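# Cap an LC fibre plug and rest it in a cable-manager ring

## Task

Seat the dust cap all the way onto the LC fibre jumper's plug, then set the plug down flat inside one of the cable manager's rings beneath the switch. Only the cap may touch the exposed ferrule tips. The jumper's cord must not be kinked, crushed or sharply bent, and its far end must not be yanked. The robot must not topple or be left leaning, and nothing may be knocked out of the work area.

## Robot and tools

ROBOT. A LinearBot: an omnidirectional wheeled base with a column of about 1.7 m. A carriage rides the column (lift_m, 0 to 1 m) and carries two identical six-joint arms, left and right, each with a two-finger gripper. Arm bases sit roughly 0.57 m + lift_m above the floor, and carriage parts hang about 0.15 m lower. A hand reaches up to 0.78 m from its shoulder but only about 0.38 m beneath its arm base. A hand is about 0.16 m long and 0.1 m wide (0.14 m open); the wrist camera sticks out 0.11 m to one side of joint 6's axis; fingertips are about 0.005 m thin. Parked arm: joints 1 to 6 = 0, 0.05, 0.05, 1.45, 0, 0; parked, the robot is about 0.85 m wide and 0.65 m long. Cameras: carriage_camera (fixed, facing forward, tilted about 20 degrees down), left_wrist_camera and right_wrist_camera (looking past the fingertips).

FRAMES. Base frame: origin on the floor below the base centre, x forward, y left, z up, in metres. left_hand and right_hand report, in this frame, the point midway between that hand's finger pads, plus quat_wxyz (hand z along the fingers, fingers open along hand y; a hand pointing straight up with joints 1, 5, 6 at 0 reads 1, 0, 0, 0). Readings can be off, usually showing the hand higher than it is, worse at long reach. base_odometry is in the odometry frame (the base frame at the scene's start), counts only wheel rotation (slip counts as travel), heading in rad, left positive, -3.142 to 3.142; it drifts a degree or two after turns or long strafes.

move. Arguments: base, joints, speeds, min_time_s, cameras. base holds exactly one key, an offset from where the base was last reported: translate_m (metres, forward +, -2 to 2), strafe_m (metres, left +, -2 to 2) or rotate_rad (radians, counter-clockwise +, -6.3 to 6.3). joints is one object for both arms, keyed by joint name, each value an absolute target: lift_m (m, 0 to 1); left_joint1_rad to left_joint6_rad and right_joint1_rad to right_joint6_rad (rad); left_gripper_m and right_gripper_m (pad gap in m, 0 to 0.093). Joint ranges: joint1 -2.617 to 3.054 (yaw about vertical, 0 ahead, + left); joint2 0 to 3.141 (shoulder: 0 upper arm back and level, 1.57 vertical, 3.14 forward and level); joint3 0 to 3.141 (elbow, 0 folded, 3.14 straight); joint4 -1.57 to 1.57 (wrist pitch, + raises fingertips); joint5 -1.57 to 1.57 (wrist yaw, + swings fingertips right, opposite to joint1); joint6 -2.094 to 2.094 (roll about finger axis, + clockwise viewed from the forearm). Done tolerances: lift 0.004, joint1 0.02, joint2 0.105, joint3 0.06, joint4 0.04, joint5 0.025, joint6 0.02, gripper 0.004. speeds caps top speed for this action only: translate_m and strafe_m 0.02 to 0.5 m/s, rotate_rad 0.05 to 1.57 rad/s, lift_m 0.08 to 0.25 m/s (defaults are the maxima). min_time_s (0.1 to 8 s) sets a minimum duration for every arm and gripper motion in the action; it straightens arm paths. cameras lists camera names, or "all"; omitted or null gives all, [] gives none. All motions start together; actions cap at 15 s, base drives at 14 s. Unknown keys make a call invalid; out-of-range values get it refused. A refused call, or a stop during a call, cancels the remaining move, wait and finished_scene calls in that reply. A joint omitted from an action may still be driving toward an earlier target.

Other tools: wait(seconds 0 to 10, cameras) lets the scene run and returns state. zoom_image(camera, region [x0, y0, x1, y1] pixels from top-left, at most 504 by 504) magnifies a camera's latest image from this scene. read_manual gives only licence text. finished_scene(scene = current scene number) ends the scene irreversibly; the goal must hold without the robot.

RESULTS. "pictures" names the cameras in image order; frames may lag the state slightly. "move" reads done or the worst status. base_status and joint_status per motion: done (base: wheels turned the full amount, slip included), off_target (resting short, maybe still pushing), contact_stop or time_out (target dropped, holding), not_followed (arm targets withheld by the self-collision check; the gripper still moves), limit_stop_at_motor_heat. on_its_own lists uncommanded behaviour; "held at" there is a target, not a reading. motor_effort is percent of maximum, + toward larger joint values, bracket = peak during the last action; errors up to a few points plus half the value; drive_wheels sign is meaningless. If lift effort keeps dropping as the lift lowers, a hand is resting on something. Joint torques: per arm joint, + toward larger values, include arm weight, offset and noisy; joints 1 to 3 wrap at ±28 N m. Motor temperatures: per arm, joints then gripper. MOTOR HOT appears from 75 °C; at 100 °C an OVER-TEMPERATURE FAULT drops that arm for 30 to 60 s or more.

GRIPPER. Gripping something hard, the reading sits up to 0.005 m below its width; empty and closed reads 0.000 to 0.002. Aim a little under the first-touch reading for a light hold; about 0.005 m lower gives full force (about 45 to 70 N per pad), which crushes soft items. To release, command well above the reading.

CAUTIONS. The scene keeps running while you think; the robot holds its last command. Arms have no contact stop: blocked, they keep pushing and snap to target once free. Base contact_stop can be late or absent and ignores the arms. If stuck against something, drive about 0.2 m back the way you came; raise the lift if the carriage rests on something. Never reverse under a table edge into the column. Tipping risk rises with a high carriage, outstretched or loaded arms, pushing or pulling, and abrupt stops; only images reveal leaning. Do not let the arms collide or press on each other; if both are withheld, resend one arm's current readings with joint 1 swung away, then the other. Outstretched arms heat up within minutes (faster holding about 1 kg); park to cool. A level hand under 1 kg sags 7 to 25 cm. Moves of 0.1 m or more without min_time_s may stray about 2 cm. Avoid drops, slams, hard pushes and releasing moving parts.

Each tool is called after "Call:" as name(argument=value, ...), one argument or row to a line, values as JSON.

## Session

Call:
move(
)

Scene clock: 0.00 s.
Joint torques (N m): no reading
Motor temperatures (°C): left_arm=[30 34 38 30 29 33 32] | right_arm=[31 36 36 30 31 30 33]
base_odometry: x=+0.000 y=+0.000 heading=+0.000
base_status: not commanded
joint_positions: lift_m=+0.300 left_joint1_rad=+0.009 left_joint2_rad=+0.036 left_joint3_rad=+0.044 left_joint4_rad=+1.438 left_joint5_rad=-0.049 left_joint6_rad=+0.018 left_gripper_m=+0.09396 right_joint1_rad=+0.000 right_joint2_rad=+0.053 right_joint3_rad=+0.055 right_joint4_rad=+1.416 right_joint5_rad=+0.010 right_joint6_rad=+0.042 right_gripper_m=+0.09396
joint_status: not commanded
motor_effort: lift_m=+35 drive_wheels=+1
left_hand: x=+0.2465 y=+0.3157 z=+1.2827 quat_wxyz=(+0.998, -0.024, +0.063, +0.015) (m; base frame)
right_hand: x=+0.2538 y=-0.3086 z=+1.2851 quat_wxyz=(+0.997, +0.007, +0.076, +0.020) (m; base frame)
pictures: carriage_camera, left_wrist_camera, right_wrist_camera
Images, in order (width x height): carriage_camera 896x504, left_wrist_camera 896x504, right_wrist_camera 896x504.

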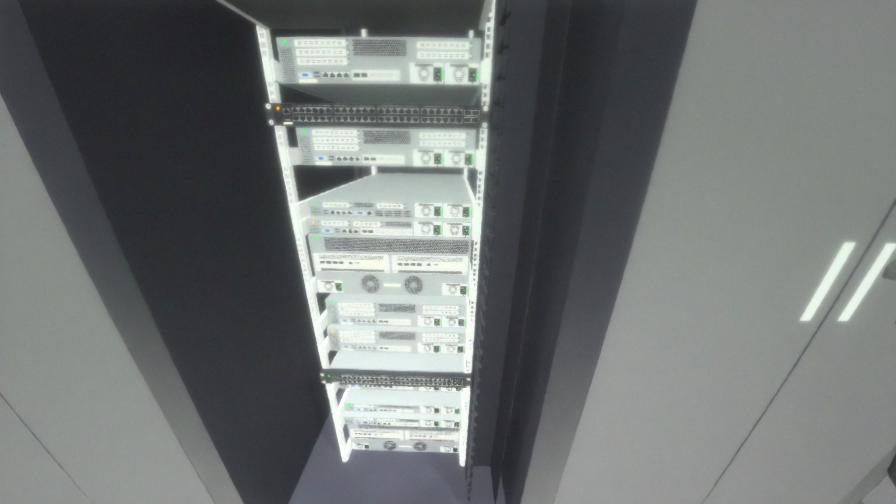

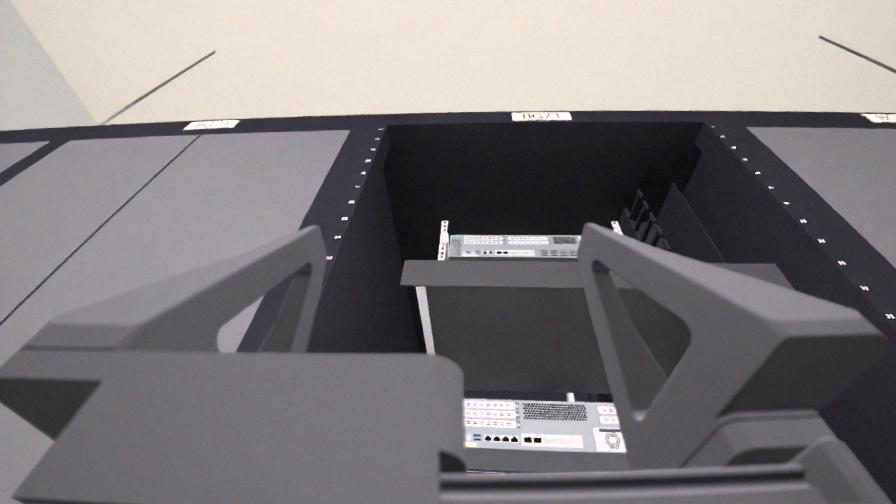

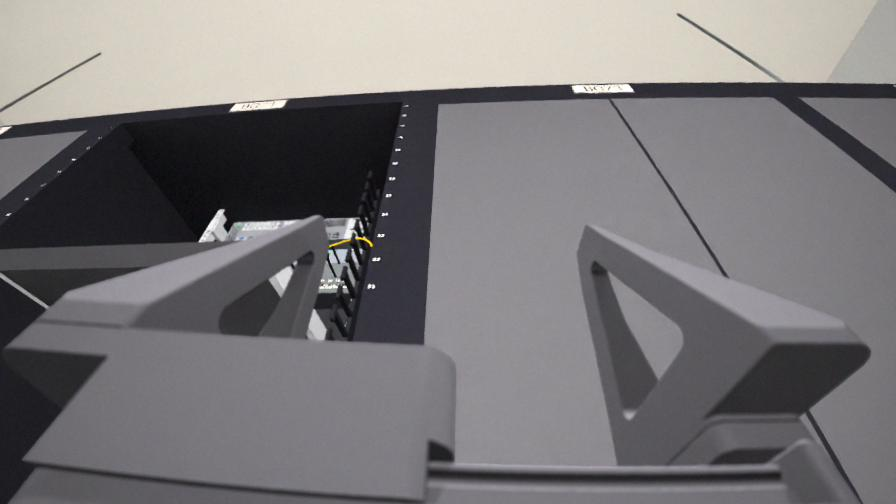

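Call:
zoom_image(
  camera="carriage_camera",
  region=[220, 0, 520, 240],
)

Call:
zoom_image(
  camera="carriage_camera",
  region=[280, 230, 520, 480],
)

Call:
zoom_image(
  camera="right_wrist_camera",
  region=[180, 160, 460, 400],
)

Call:
zoom_image(
  camera="left_wrist_camera",
  region=[380, 180, 780, 480],
)

Scaled by 1.680 from the camera's 896x504 image, which has a finer 1280x720 frame.

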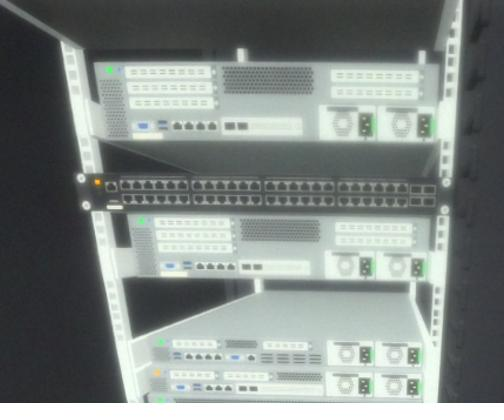

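Scaled by 2.016 from the camera's 896x504 image, which has a finer 1280x720 frame.

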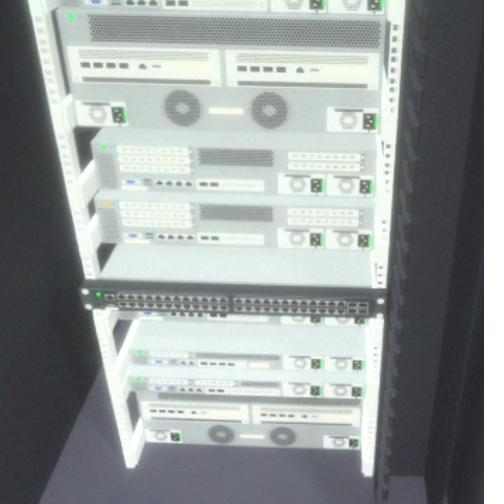

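Scaled by 1.800 from the camera's 896x504 image, which has a finer 1280x720 frame.

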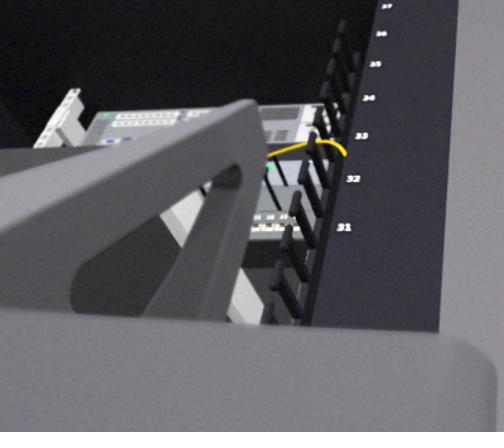

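Scaled by 1.260 from the camera's 896x504 image, which has a finer 1280x720 frame.

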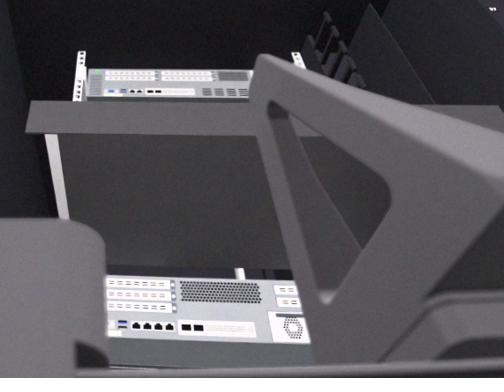

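Call:
move(
  joints={"lift_m": 0.75},
)

Scene clock: 12.23 s.
Joint torques (N m): left_arm=[0.08 3.66 6.52 -0.31 0.09 0.02] | right_arm=[-0.05 3.78 5.91 -0.17 -0.03 -0.11]
Motor temperatures (°C): left_arm=[30 35 39 30 29 33 32] | right_arm=[31 36 37 30 31 30 33]
move: done
base_odometry: x=+0.000 y=+0.000 heading=+0.000
base_status: not commanded
joint_positions: lift_m=+0.750 left_joint1_rad=+0.009 left_joint2_rad=+0.036 left_joint3_rad=+0.044 left_joint4_rad=+1.438 left_joint5_rad=-0.049 left_joint6_rad=+0.018 left_gripper_m=+0.09396 right_joint1_rad=+0.000 right_joint2_rad=+0.053 right_joint3_rad=+0.055 right_joint4_rad=+1.416 right_joint5_rad=+0.010 right_joint6_rad=+0.042 right_gripper_m=+0.09396
joint_status: all done
motor_effort: lift_m=+35(43) drive_wheels=+1(5)
left_hand: x=+0.2465 y=+0.3157 z=+1.7327 quat_wxyz=(+0.998, -0.024, +0.063, +0.015) (m; base frame)
right_hand: x=+0.2538 y=-0.3086 z=+1.7351 quat_wxyz=(+0.997, +0.007, +0.076, +0.020) (m; base frame)
pictures: carriage_camera, left_wrist_camera, right_wrist_camera
Images, in order (width x height): carriage_camera 896x504, left_wrist_camera 896x504, right_wrist_camera 896x504.

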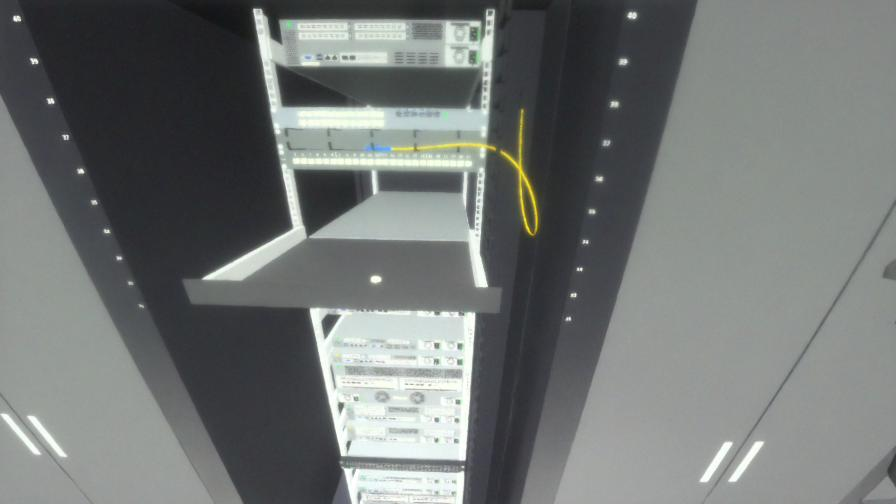

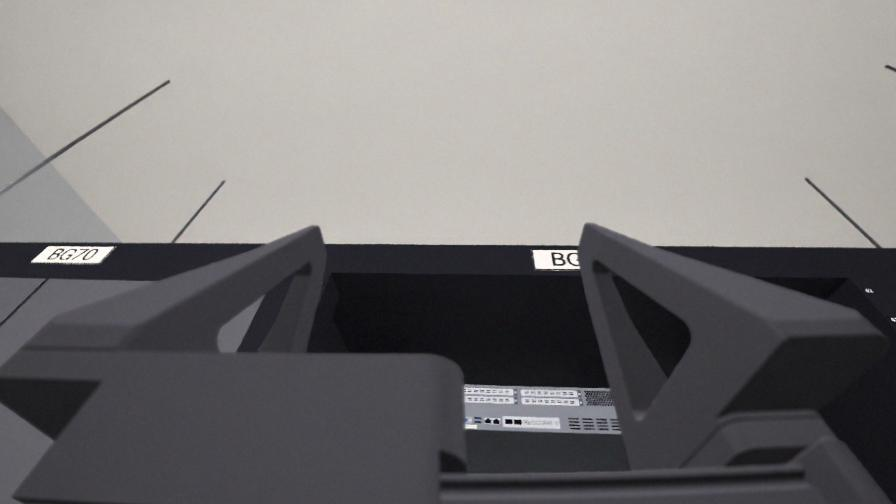

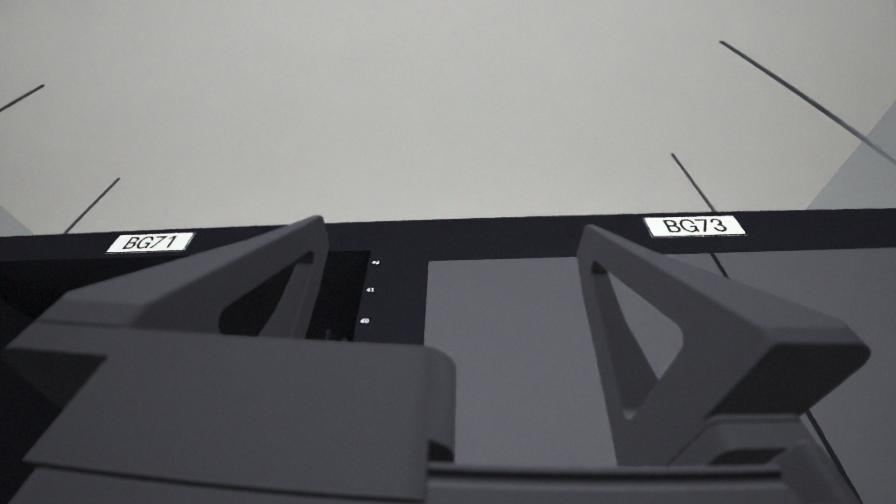

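Call:
zoom_image(
  camera="carriage_camera",
  region=[240, 80, 580, 320],
)

Call:
zoom_image(
  camera="carriage_camera",
  region=[270, 95, 440, 185],
)

Call:
zoom_image(
  camera="carriage_camera",
  region=[400, 95, 570, 245],
)

Call:
zoom_image(
  camera="carriage_camera",
  region=[180, 220, 510, 320],
)

Scaled by 1.482 from the camera's 896x504 image, which has a finer 1280x720 frame.

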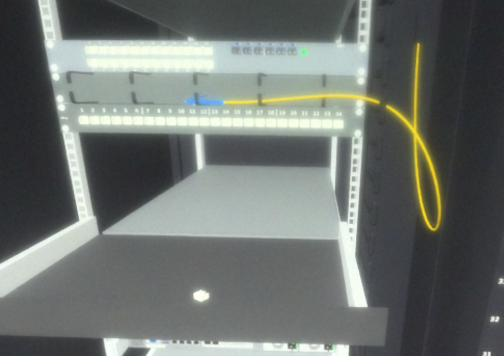

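Scaled by 2.965 from the camera's 896x504 image, which has a finer 1280x720 frame.

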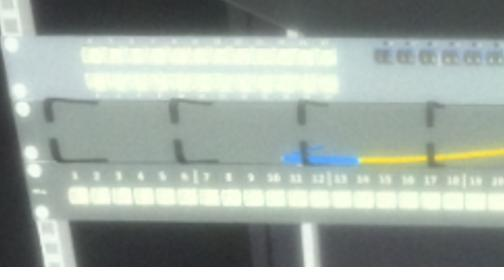

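Scaled by 2.965 from the camera's 896x504 image, which has a finer 1280x720 frame.

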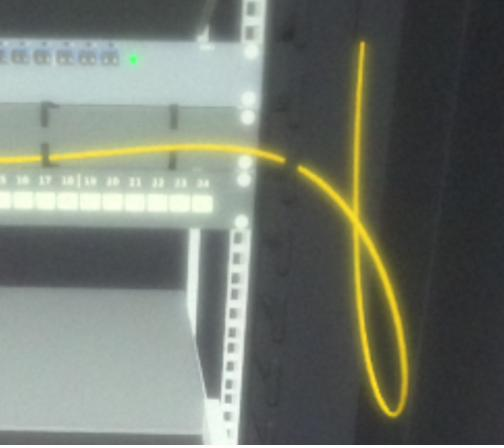

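Scaled by 1.527 from the camera's 896x504 image, which has a finer 1280x720 frame.

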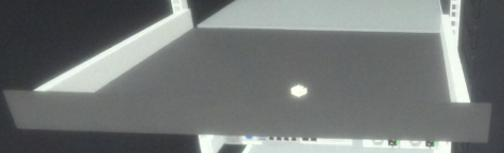

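Call:
move(
  base={"strafe_m": 0.14},
  joints={"lift_m": 0.9},
  cameras=["carriage_camera"],
)

Scene clock: 78.70 s.
Joint torques (N m): left_arm=[0.09 3.69 6.52 -0.31 0.09 0.02] | right_arm=[0.01 3.75 5.93 -0.17 -0.02 -0.11]
Motor temperatures (°C): left_arm=[30 36 41 30 29 33 32] | right_arm=[31 37 39 30 31 30 33]
move: done
base_odometry: x=+0.000 y=+0.140 heading=+0.001
base_status: done
joint_positions: lift_m=+0.900 left_joint1_rad=+0.009 left_joint2_rad=+0.036 left_joint3_rad=+0.044 left_joint4_rad=+1.438 left_joint5_rad=-0.049 left_joint6_rad=+0.018 left_gripper_m=+0.09396 right_joint1_rad=-0.001 right_joint2_rad=+0.053 right_joint3_rad=+0.055 right_joint4_rad=+1.416 right_joint5_rad=+0.009 right_joint6_rad=+0.042 right_gripper_m=+0.09396
joint_status: all done
motor_effort: lift_m=+35(43) drive_wheels=-3(12)
left_hand: x=+0.2465 y=+0.3157 z=+1.8827 quat_wxyz=(+0.998, -0.024, +0.063, +0.015) (m; base frame)
right_hand: x=+0.2538 y=-0.3086 z=+1.8851 quat_wxyz=(+0.997, +0.006, +0.076, +0.020) (m; base frame)
pictures: carriage_camera
Images, in order (width x height): carriage_camera 896x504.

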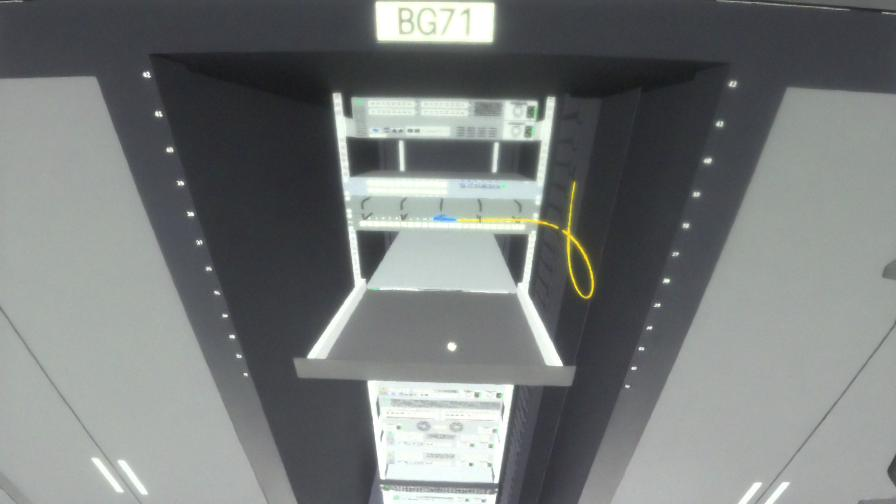

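Call:
zoom_image(
  camera="carriage_camera",
  region=[340, 165, 560, 245],
)

Call:
zoom_image(
  camera="carriage_camera",
  region=[400, 190, 490, 240],
)

Call:
zoom_image(
  camera="carriage_camera",
  region=[425, 330, 480, 362],
)

Scaled by 2.291 from the camera's 896x504 image, which has a finer 1280x720 frame.

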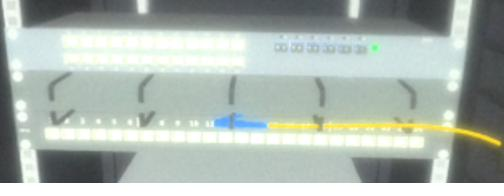

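Scaled by 5.600 from the camera's 896x504 image, which has a finer 1280x720 frame.

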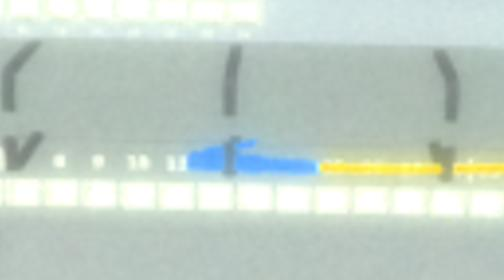

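Scaled by 9.164 from the camera's 896x504 image, which has a finer 1280x720 frame.

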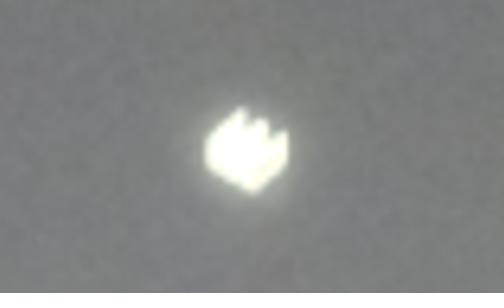

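Call:
move(
  joints={"left_joint1_rad": -0.707, "left_joint2_rad": 1.57, "left_joint3_rad": 1.112, "left_joint4_rad": -0.415, "left_joint5_rad": 0, "left_joint6_rad": 0},
  min_time_s=2.5,
  cameras=["carriage_camera", "left_wrist_camera"],
)

Scene clock: 184.70 s.
Joint torques (N m): left_arm=[-0.46 -5.52 11.32 1.51 0.16 -0.09] | right_arm=[0.01 3.77 5.91 -0.17 -0.01 -0.11]
Motor temperatures (°C): left_arm=[30 36 43 30 29 33 32] | right_arm=[31 37 40 30 31 30 33]
move: done
base_odometry: x=+0.000 y=+0.140 heading=+0.001
base_status: not commanded
joint_positions: lift_m=+0.900 left_joint1_rad=-0.700 left_joint2_rad=+1.558 left_joint3_rad=+1.073 left_joint4_rad=-0.405 left_joint5_rad=-0.013 left_joint6_rad=+0.011 left_gripper_m=+0.09396 right_joint1_rad=-0.001 right_joint2_rad=+0.053 right_joint3_rad=+0.055 right_joint4_rad=+1.416 right_joint5_rad=+0.010 right_joint6_rad=+0.042 right_gripper_m=+0.09396
joint_status: all done
motor_effort: lift_m=+35(35) drive_wheels=-5(6)
left_hand: x=+0.5349 y=+0.0405 z=+1.5794 quat_wxyz=(+0.316, +0.326, +0.884, -0.107) (m; base frame)
right_hand: x=+0.2538 y=-0.3086 z=+1.8851 quat_wxyz=(+0.997, +0.007, +0.076, +0.020) (m; base frame)
pictures: carriage_camera, left_wrist_camera
Images, in order (width x height): carriage_camera 896x504, left_wrist_camera 896x504.

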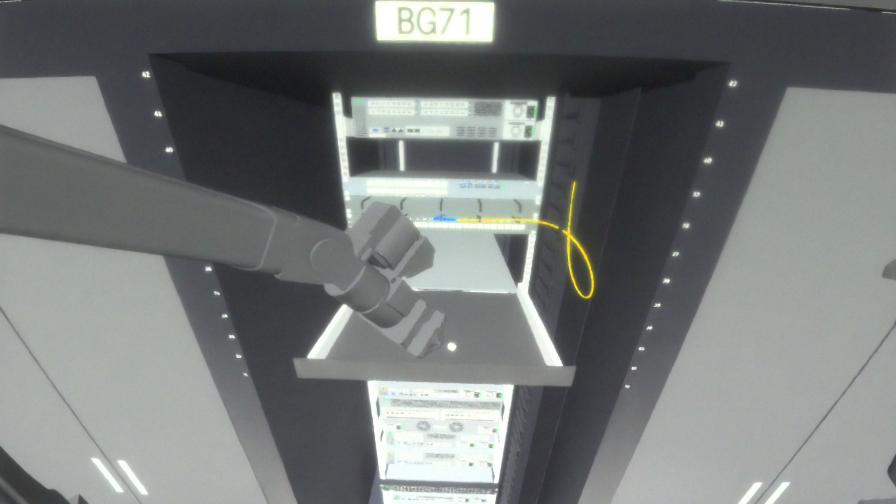

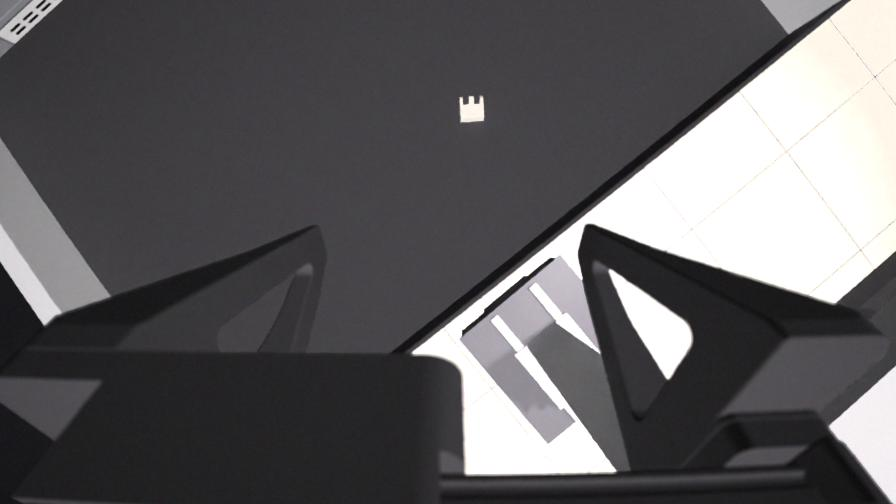

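Call:
zoom_image(
  camera="left_wrist_camera",
  region=[420, 70, 530, 150],
)

Call:
move(
  joints={"right_joint1_rad": 0.543, "right_joint2_rad": 1.558, "right_joint3_rad": 1.193, "right_joint4_rad": 0.191, "right_joint5_rad": 0, "right_joint6_rad": 0, "left_joint1_rad": -0.3},
  min_time_s=2.5,
  cameras=["carriage_camera", "right_wrist_camera", "left_wrist_camera"],
)

Scaled by 4.582 from the camera's 896x504 image, which has a finer 1280x720 frame.

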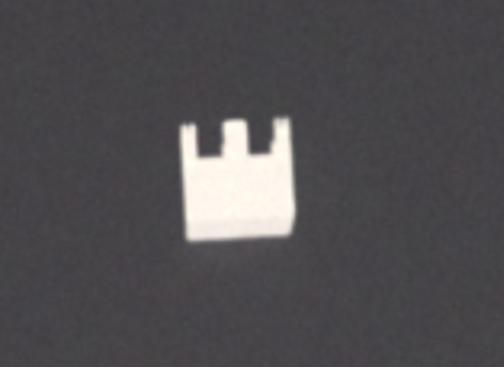

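Scene clock: 192.13 s.
Joint torques (N m): left_arm=[0.65 -5.53 11.3 1.56 0.14 -0.09] | right_arm=[0.47 -6.84 10.48 2.47 -0.09 -0.24]
Motor temperatures (°C): left_arm=[30 37 46 31 29 33 32] | right_arm=[31 37 40 31 31 30 33]
move: done
base_odometry: x=+0.000 y=+0.140 heading=+0.001
base_status: not commanded
joint_positions: lift_m=+0.900 left_joint1_rad=-0.308 left_joint2_rad=+1.558 left_joint3_rad=+1.073 left_joint4_rad=-0.412 left_joint5_rad=-0.011 left_joint6_rad=+0.011 left_gripper_m=+0.09396 right_joint1_rad=+0.537 right_joint2_rad=+1.544 right_joint3_rad=+1.166 right_joint4_rad=+0.210 right_joint5_rad=+0.009 right_joint6_rad=+0.010 right_gripper_m=+0.09396
joint_status: all done
motor_effort: lift_m=+35(36) drive_wheels=+4(9)
left_hand: x=+0.6112 y=+0.1831 z=+1.5783 quat_wxyz=(+0.328, +0.148, +0.932, -0.044) (m; base frame)
right_hand: x=+0.6500 y=-0.0495 z=+1.7553 quat_wxyz=(+0.622, -0.196, +0.738, +0.171) (m; base frame)
pictures: carriage_camera, left_wrist_camera, right_wrist_camera
Images, in order (width x height): carriage_camera 896x504, left_wrist_camera 896x504, right_wrist_camera 896x504.

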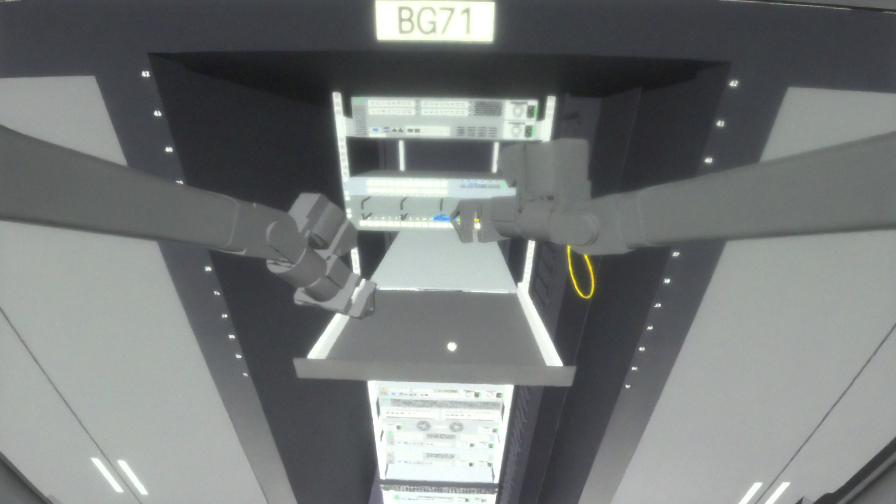

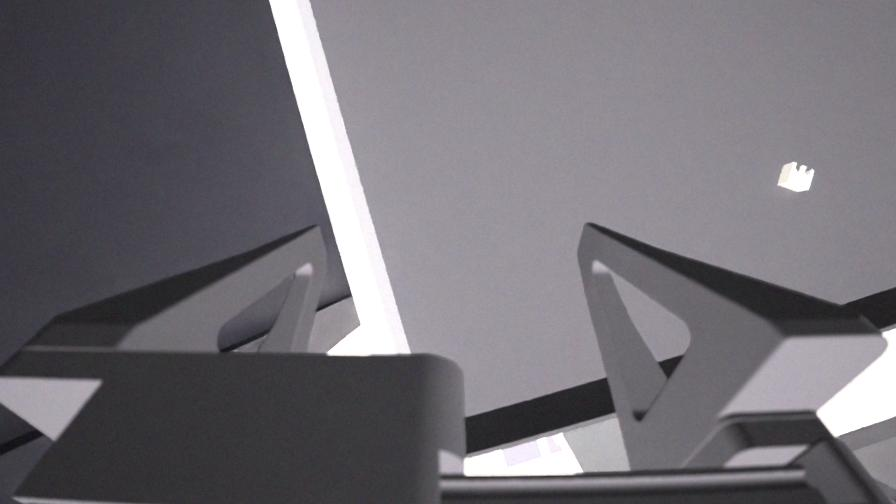

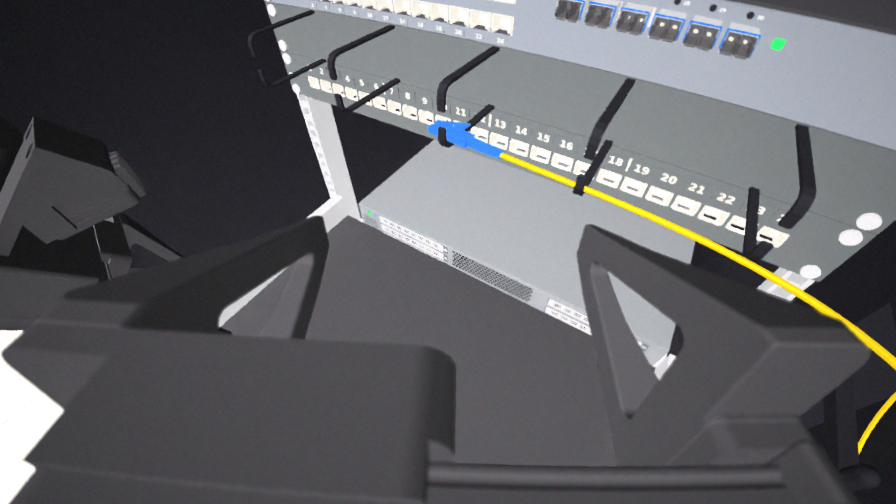

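Call:
zoom_image(
  camera="right_wrist_camera",
  region=[400, 40, 660, 200],
)

Call:
zoom_image(
  camera="right_wrist_camera",
  region=[415, 100, 515, 170],
)

Call:
zoom_image(
  camera="left_wrist_camera",
  region=[765, 150, 825, 200],
)

Scaled by 1.938 from the camera's 896x504 image, which has a finer 1280x720 frame.

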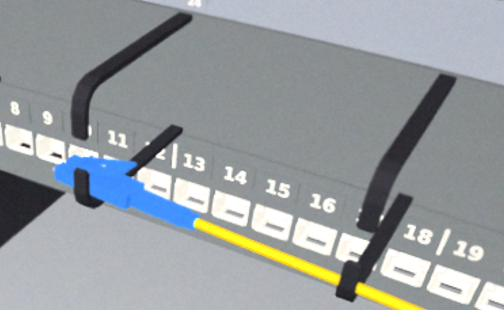

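Scaled by 5.040 from the camera's 896x504 image, which has a finer 1280x720 frame.

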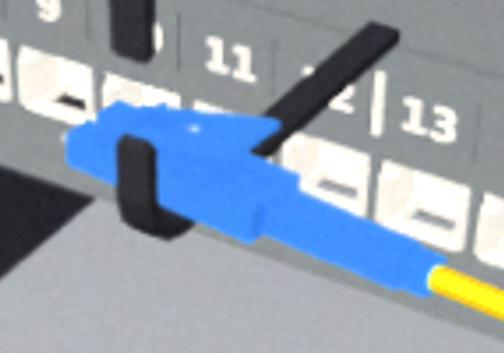

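Scaled by 8.400 from the camera's 896x504 image, which has a finer 1280x720 frame.

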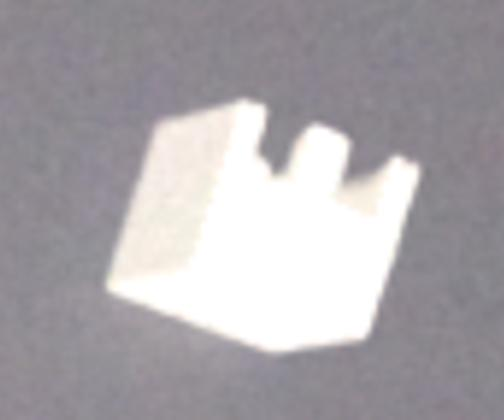

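Call:
move(
  joints={"lift_m": 0.94},
  cameras=["left_wrist_camera", "right_wrist_camera", "carriage_camera"],
)

Call:
zoom_image(
  camera="right_wrist_camera",
  region=[400, 60, 660, 220],
)

Call:
move(
  base={"translate_m": 0.04},
  cameras=["left_wrist_camera", "right_wrist_camera", "carriage_camera"],
)

Call:
zoom_image(
  camera="right_wrist_camera",
  region=[400, 60, 660, 220],
)

Scene clock: 297.20 s.
Joint torques (N m): left_arm=[0.65 -6.13 10.07 1.59 0.14 -0.1] | right_arm=[0.4 -7.51 9.28 2.5 -0.08 -0.22]
Motor temperatures (°C): left_arm=[29 39 59 36 29 33 32] | right_arm=[31 39 49 45 31 30 33]
move: done
base_odometry: x=+0.000 y=+0.140 heading=+0.001
base_status: not commanded
joint_positions: lift_m=+0.940 left_joint1_rad=-0.308 left_joint2_rad=+1.565 left_joint3_rad=+1.087 left_joint4_rad=-0.415 left_joint5_rad=-0.010 left_joint6_rad=+0.011 left_gripper_m=+0.09396 right_joint1_rad=+0.537 right_joint2_rad=+1.551 right_joint3_rad=+1.180 right_joint4_rad=+0.206 right_joint5_rad=+0.008 right_joint6_rad=+0.009 right_gripper_m=+0.09396
joint_status: all done
motor_effort: lift_m=+34(43) drive_wheels=+8(8)
left_hand: x=+0.6140 y=+0.1821 z=+1.6205 quat_wxyz=(+0.329, +0.148, +0.932, -0.044) (m; base frame)
right_hand: x=+0.6519 y=-0.0484 z=+1.7980 quat_wxyz=(+0.623, -0.197, +0.737, +0.171) (m; base frame)
pictures: carriage_camera, left_wrist_camera, right_wrist_camera
Images, in order (width x height): carriage_camera 896x504, left_wrist_camera 896x504, right_wrist_camera 896x504.

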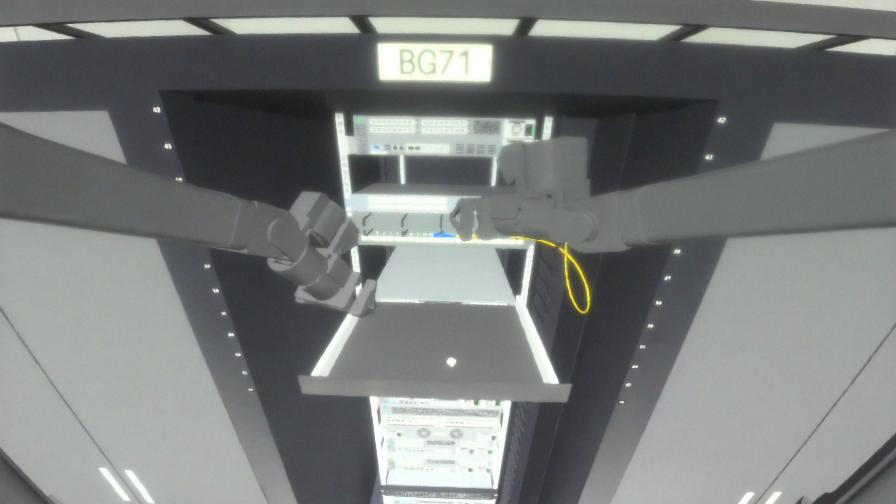

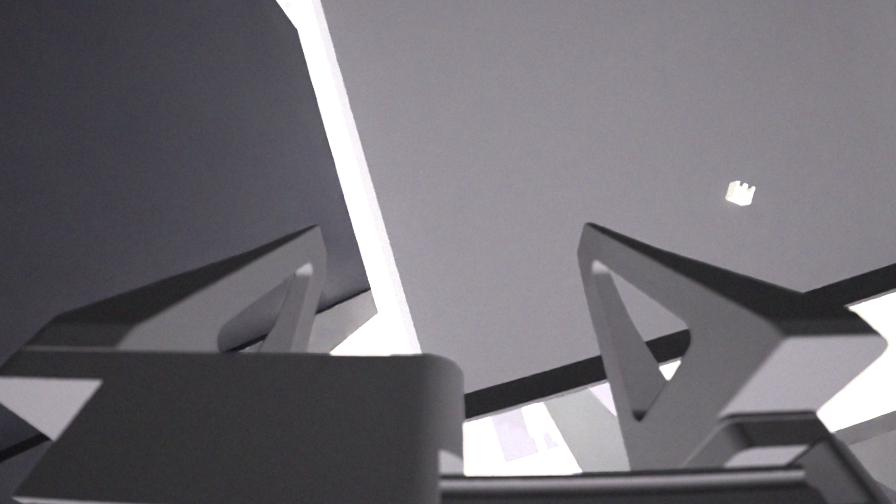

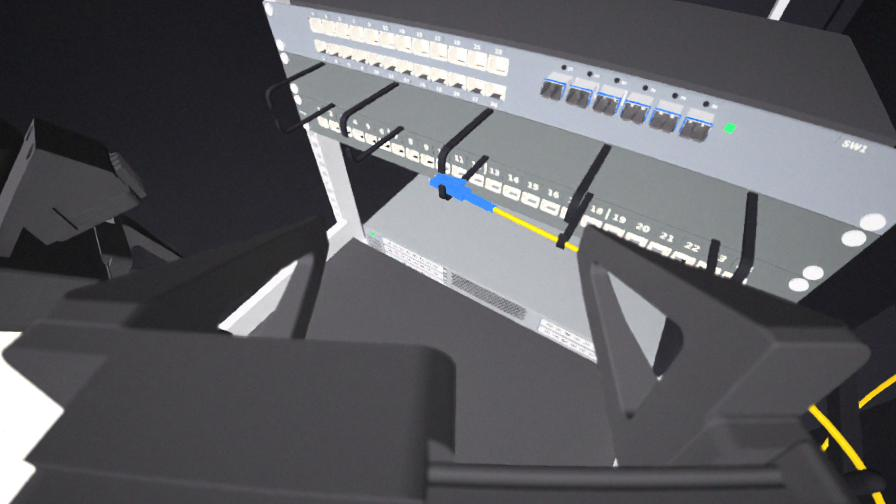

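Scaled by 1.938 from the camera's 896x504 image, which has a finer 1280x720 frame.

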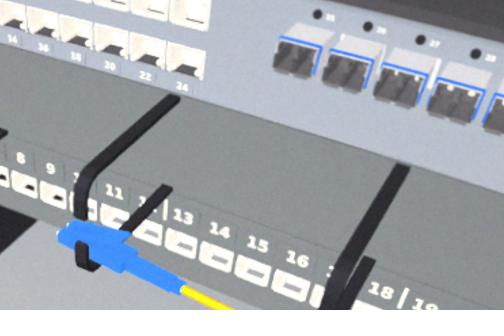

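Scene clock: 298.43 s.
Joint torques (N m): left_arm=[0.44 -6.2 10.07 1.62 0.15 -0.08] | right_arm=[0.39 -7.58 9.31 2.53 -0.08 -0.22]
Motor temperatures (°C): left_arm=[29 39 58 36 29 33 32] | right_arm=[31 39 50 45 31 30 33]
move: done
base_odometry: x=+0.040 y=+0.140 heading=+0.001
base_status: done
joint_positions: lift_m=+0.940 left_joint1_rad=-0.306 left_joint2_rad=+1.565 left_joint3_rad=+1.087 left_joint4_rad=-0.416 left_joint5_rad=-0.010 left_joint6_rad=+0.011 left_gripper_m=+0.09396 right_joint1_rad=+0.539 right_joint2_rad=+1.551 right_joint3_rad=+1.180 right_joint4_rad=+0.204 right_joint5_rad=+0.007 right_joint6_rad=+0.009 right_gripper_m=+0.09396
joint_status: not commanded
motor_effort: lift_m=+34(34) drive_wheels=-1(9)
left_hand: x=+0.6140 y=+0.1829 z=+1.6204 quat_wxyz=(+0.329, +0.147, +0.932, -0.044) (m; base frame)
right_hand: x=+0.6513 y=-0.0476 z=+1.7974 quat_wxyz=(+0.622, -0.198, +0.738, +0.172) (m; base frame)
pictures: carriage_camera, left_wrist_camera, right_wrist_camera
Images, in order (width x height): carriage_camera 896x504, left_wrist_camera 896x504, right_wrist_camera 896x504.

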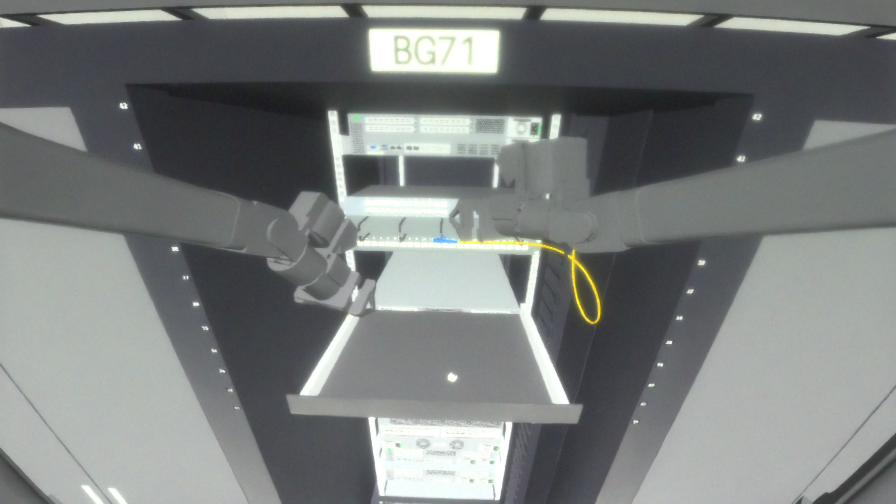

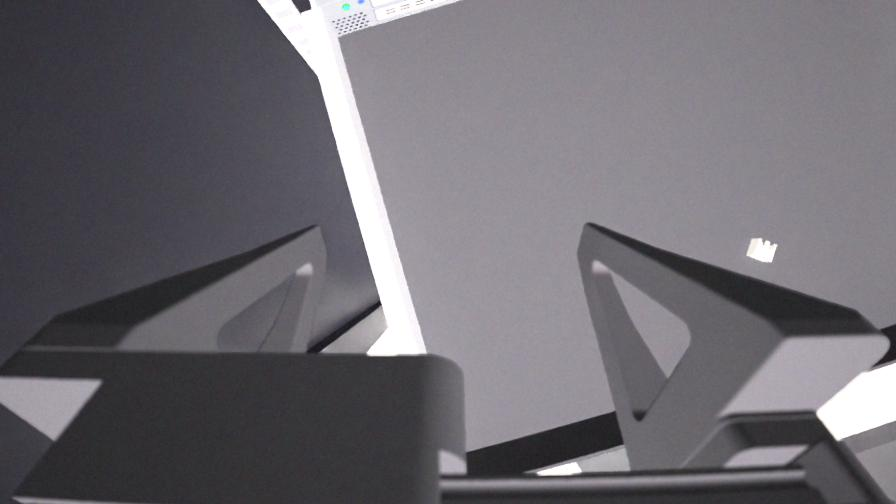

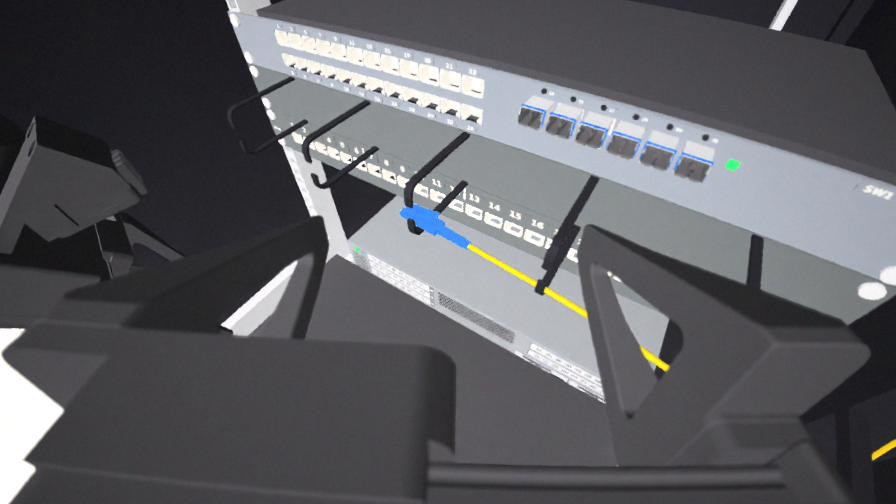

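Scaled by 1.938 from the camera's 896x504 image, which has a finer 1280x720 frame.

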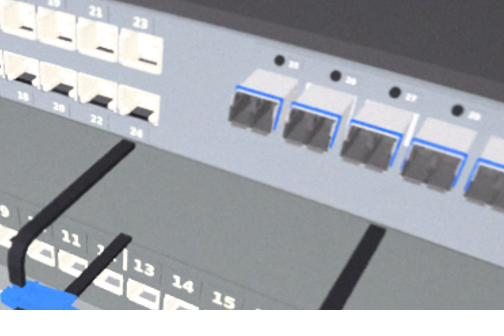

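Call:
move(
  joints={"left_joint1_rad": 0, "left_joint2_rad": 0.05, "left_joint3_rad": 0.05, "left_joint4_rad": 1.45, "left_joint5_rad": 0, "left_joint6_rad": 0, "right_joint1_rad": 0, "right_joint2_rad": 0.05, "right_joint3_rad": 0.05, "right_joint4_rad": 1.45, "right_joint5_rad": 0, "right_joint6_rad": 0},
  min_time_s=2.5,
  cameras=["carriage_camera"],
)

Call:
zoom_image(
  camera="carriage_camera",
  region=[320, 170, 580, 280],
)

Scene clock: 307.57 s.
Joint torques (N m): left_arm=[0.72 2.77 4.96 -0.14 0.16 -0.09] | right_arm=[-0.66 2.91 4.57 -0.11 -0.08 -0.21]
Motor temperatures (°C): left_arm=[29 39 56 36 29 33 32] | right_arm=[31 39 50 44 31 30 33]
move: done
base_odometry: x=+0.040 y=+0.140 heading=+0.001
base_status: not commanded
joint_positions: lift_m=+0.940 left_joint1_rad=-0.008 left_joint2_rad=+0.060 left_joint3_rad=+0.065 left_joint4_rad=+1.437 left_joint5_rad=-0.010 left_joint6_rad=+0.011 left_gripper_m=+0.09396 right_joint1_rad=+0.006 right_joint2_rad=+0.060 right_joint3_rad=+0.063 right_joint4_rad=+1.440 right_joint5_rad=+0.006 right_joint6_rad=+0.009 right_gripper_m=+0.09396
joint_status: all done
motor_effort: lift_m=+34(34) drive_wheels=-1(6)
left_hand: x=+0.2479 y=+0.3084 z=+1.9285 quat_wxyz=(+0.998, -0.005, +0.064, +0.001) (m; base frame)
right_hand: x=+0.2480 y=-0.3078 z=+1.9281 quat_wxyz=(+0.998, +0.003, +0.064, +0.007) (m; base frame)
pictures: carriage_camera
Images, in order (width x height): carriage_camera 896x504.

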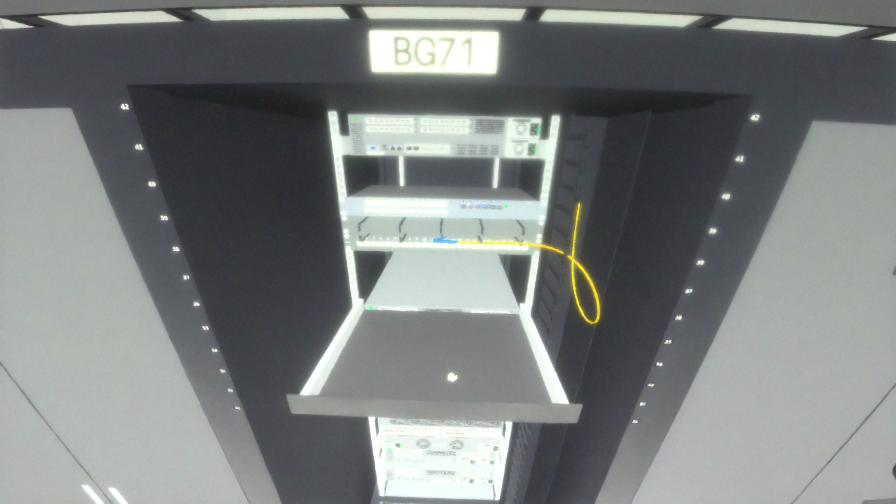

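Scaled by 1.938 from the camera's 896x504 image, which has a finer 1280x720 frame.

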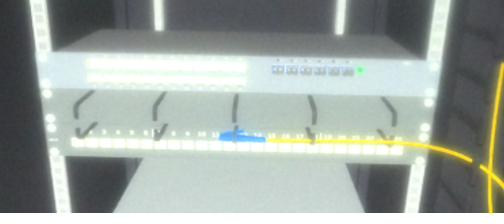

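Call:
move(
  joints={"lift_m": 0.96, "left_joint1_rad": -0.82, "left_joint2_rad": 1.828, "left_joint3_rad": 1.004, "left_joint4_rad": -0.056, "left_joint5_rad": -0.122, "left_joint6_rad": -0.147, "left_gripper_m": 0.05},
  min_time_s=2.5,
  cameras=["left_wrist_camera", "carriage_camera"],
)

Call:
zoom_image(
  camera="left_wrist_camera",
  region=[330, 120, 580, 280],
)

Scene clock: 648.57 s.
Joint torques (N m): left_arm=[-0.44 -6.89 10.18 1.5 -0.13 -0.1] | right_arm=[-0.64 3.22 5.12 -0.15 -0.08 -0.21]
Motor temperatures (°C): left_arm=[29 36 44 31 29 33 32] | right_arm=[31 36 42 31 31 30 33]
move: done
base_odometry: x=+0.040 y=+0.140 heading=+0.001
base_status: not commanded
joint_positions: lift_m=+0.960 left_joint1_rad=-0.813 left_joint2_rad=+1.815 left_joint3_rad=+0.969 left_joint4_rad=-0.046 left_joint5_rad=-0.108 left_joint6_rad=-0.136 left_gripper_m=+0.05013 right_joint1_rad=+0.006 right_joint2_rad=+0.057 right_joint3_rad=+0.057 right_joint4_rad=+1.445 right_joint5_rad=+0.006 right_joint6_rad=+0.009 right_gripper_m=+0.09396
joint_status: all done
motor_effort: lift_m=+35(43) drive_wheels=+1(8)
left_hand: x=+0.5344 y=-0.0035 z=+1.5494 quat_wxyz=(+0.319, +0.296, +0.894, -0.107) (m; base frame)
right_hand: x=+0.2474 y=-0.3078 z=+1.9465 quat_wxyz=(+0.998, +0.003, +0.063, +0.007) (m; base frame)
pictures: carriage_camera, left_wrist_camera
Images, in order (width x height): carriage_camera 896x504, left_wrist_camera 896x504.

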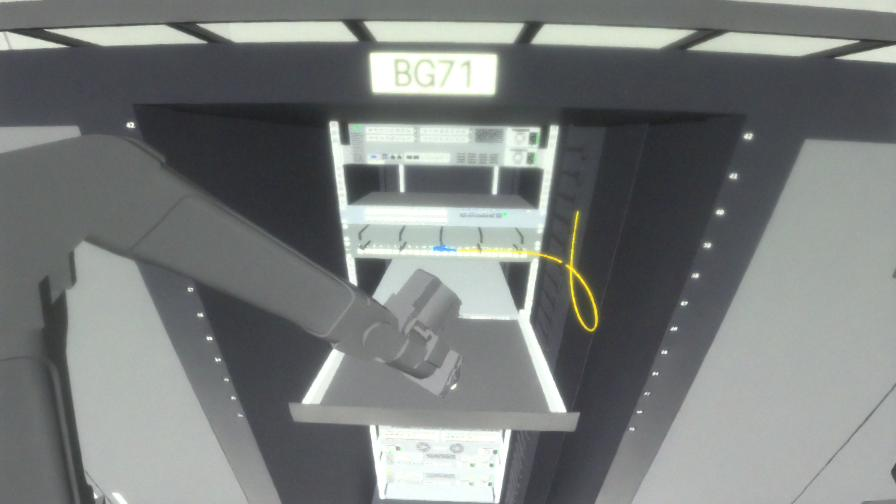

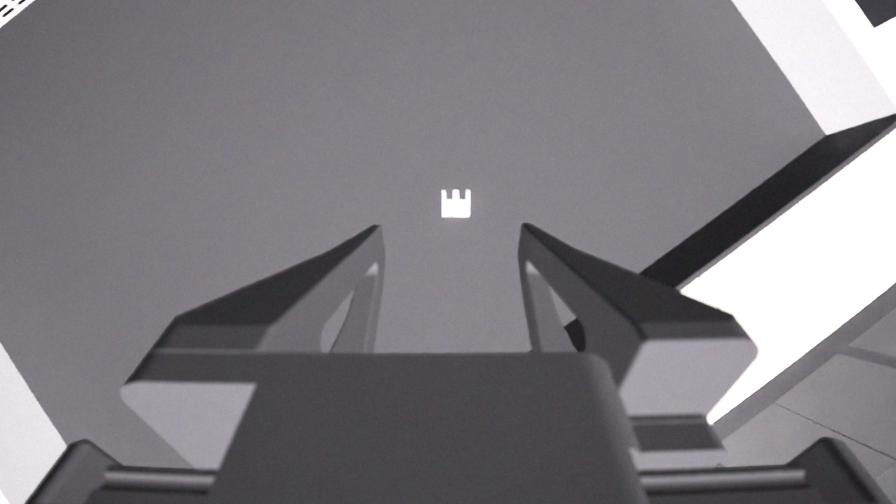

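Scaled by 2.016 from the camera's 896x504 image, which has a finer 1280x720 frame.

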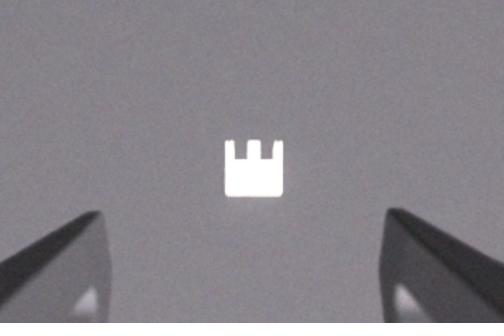

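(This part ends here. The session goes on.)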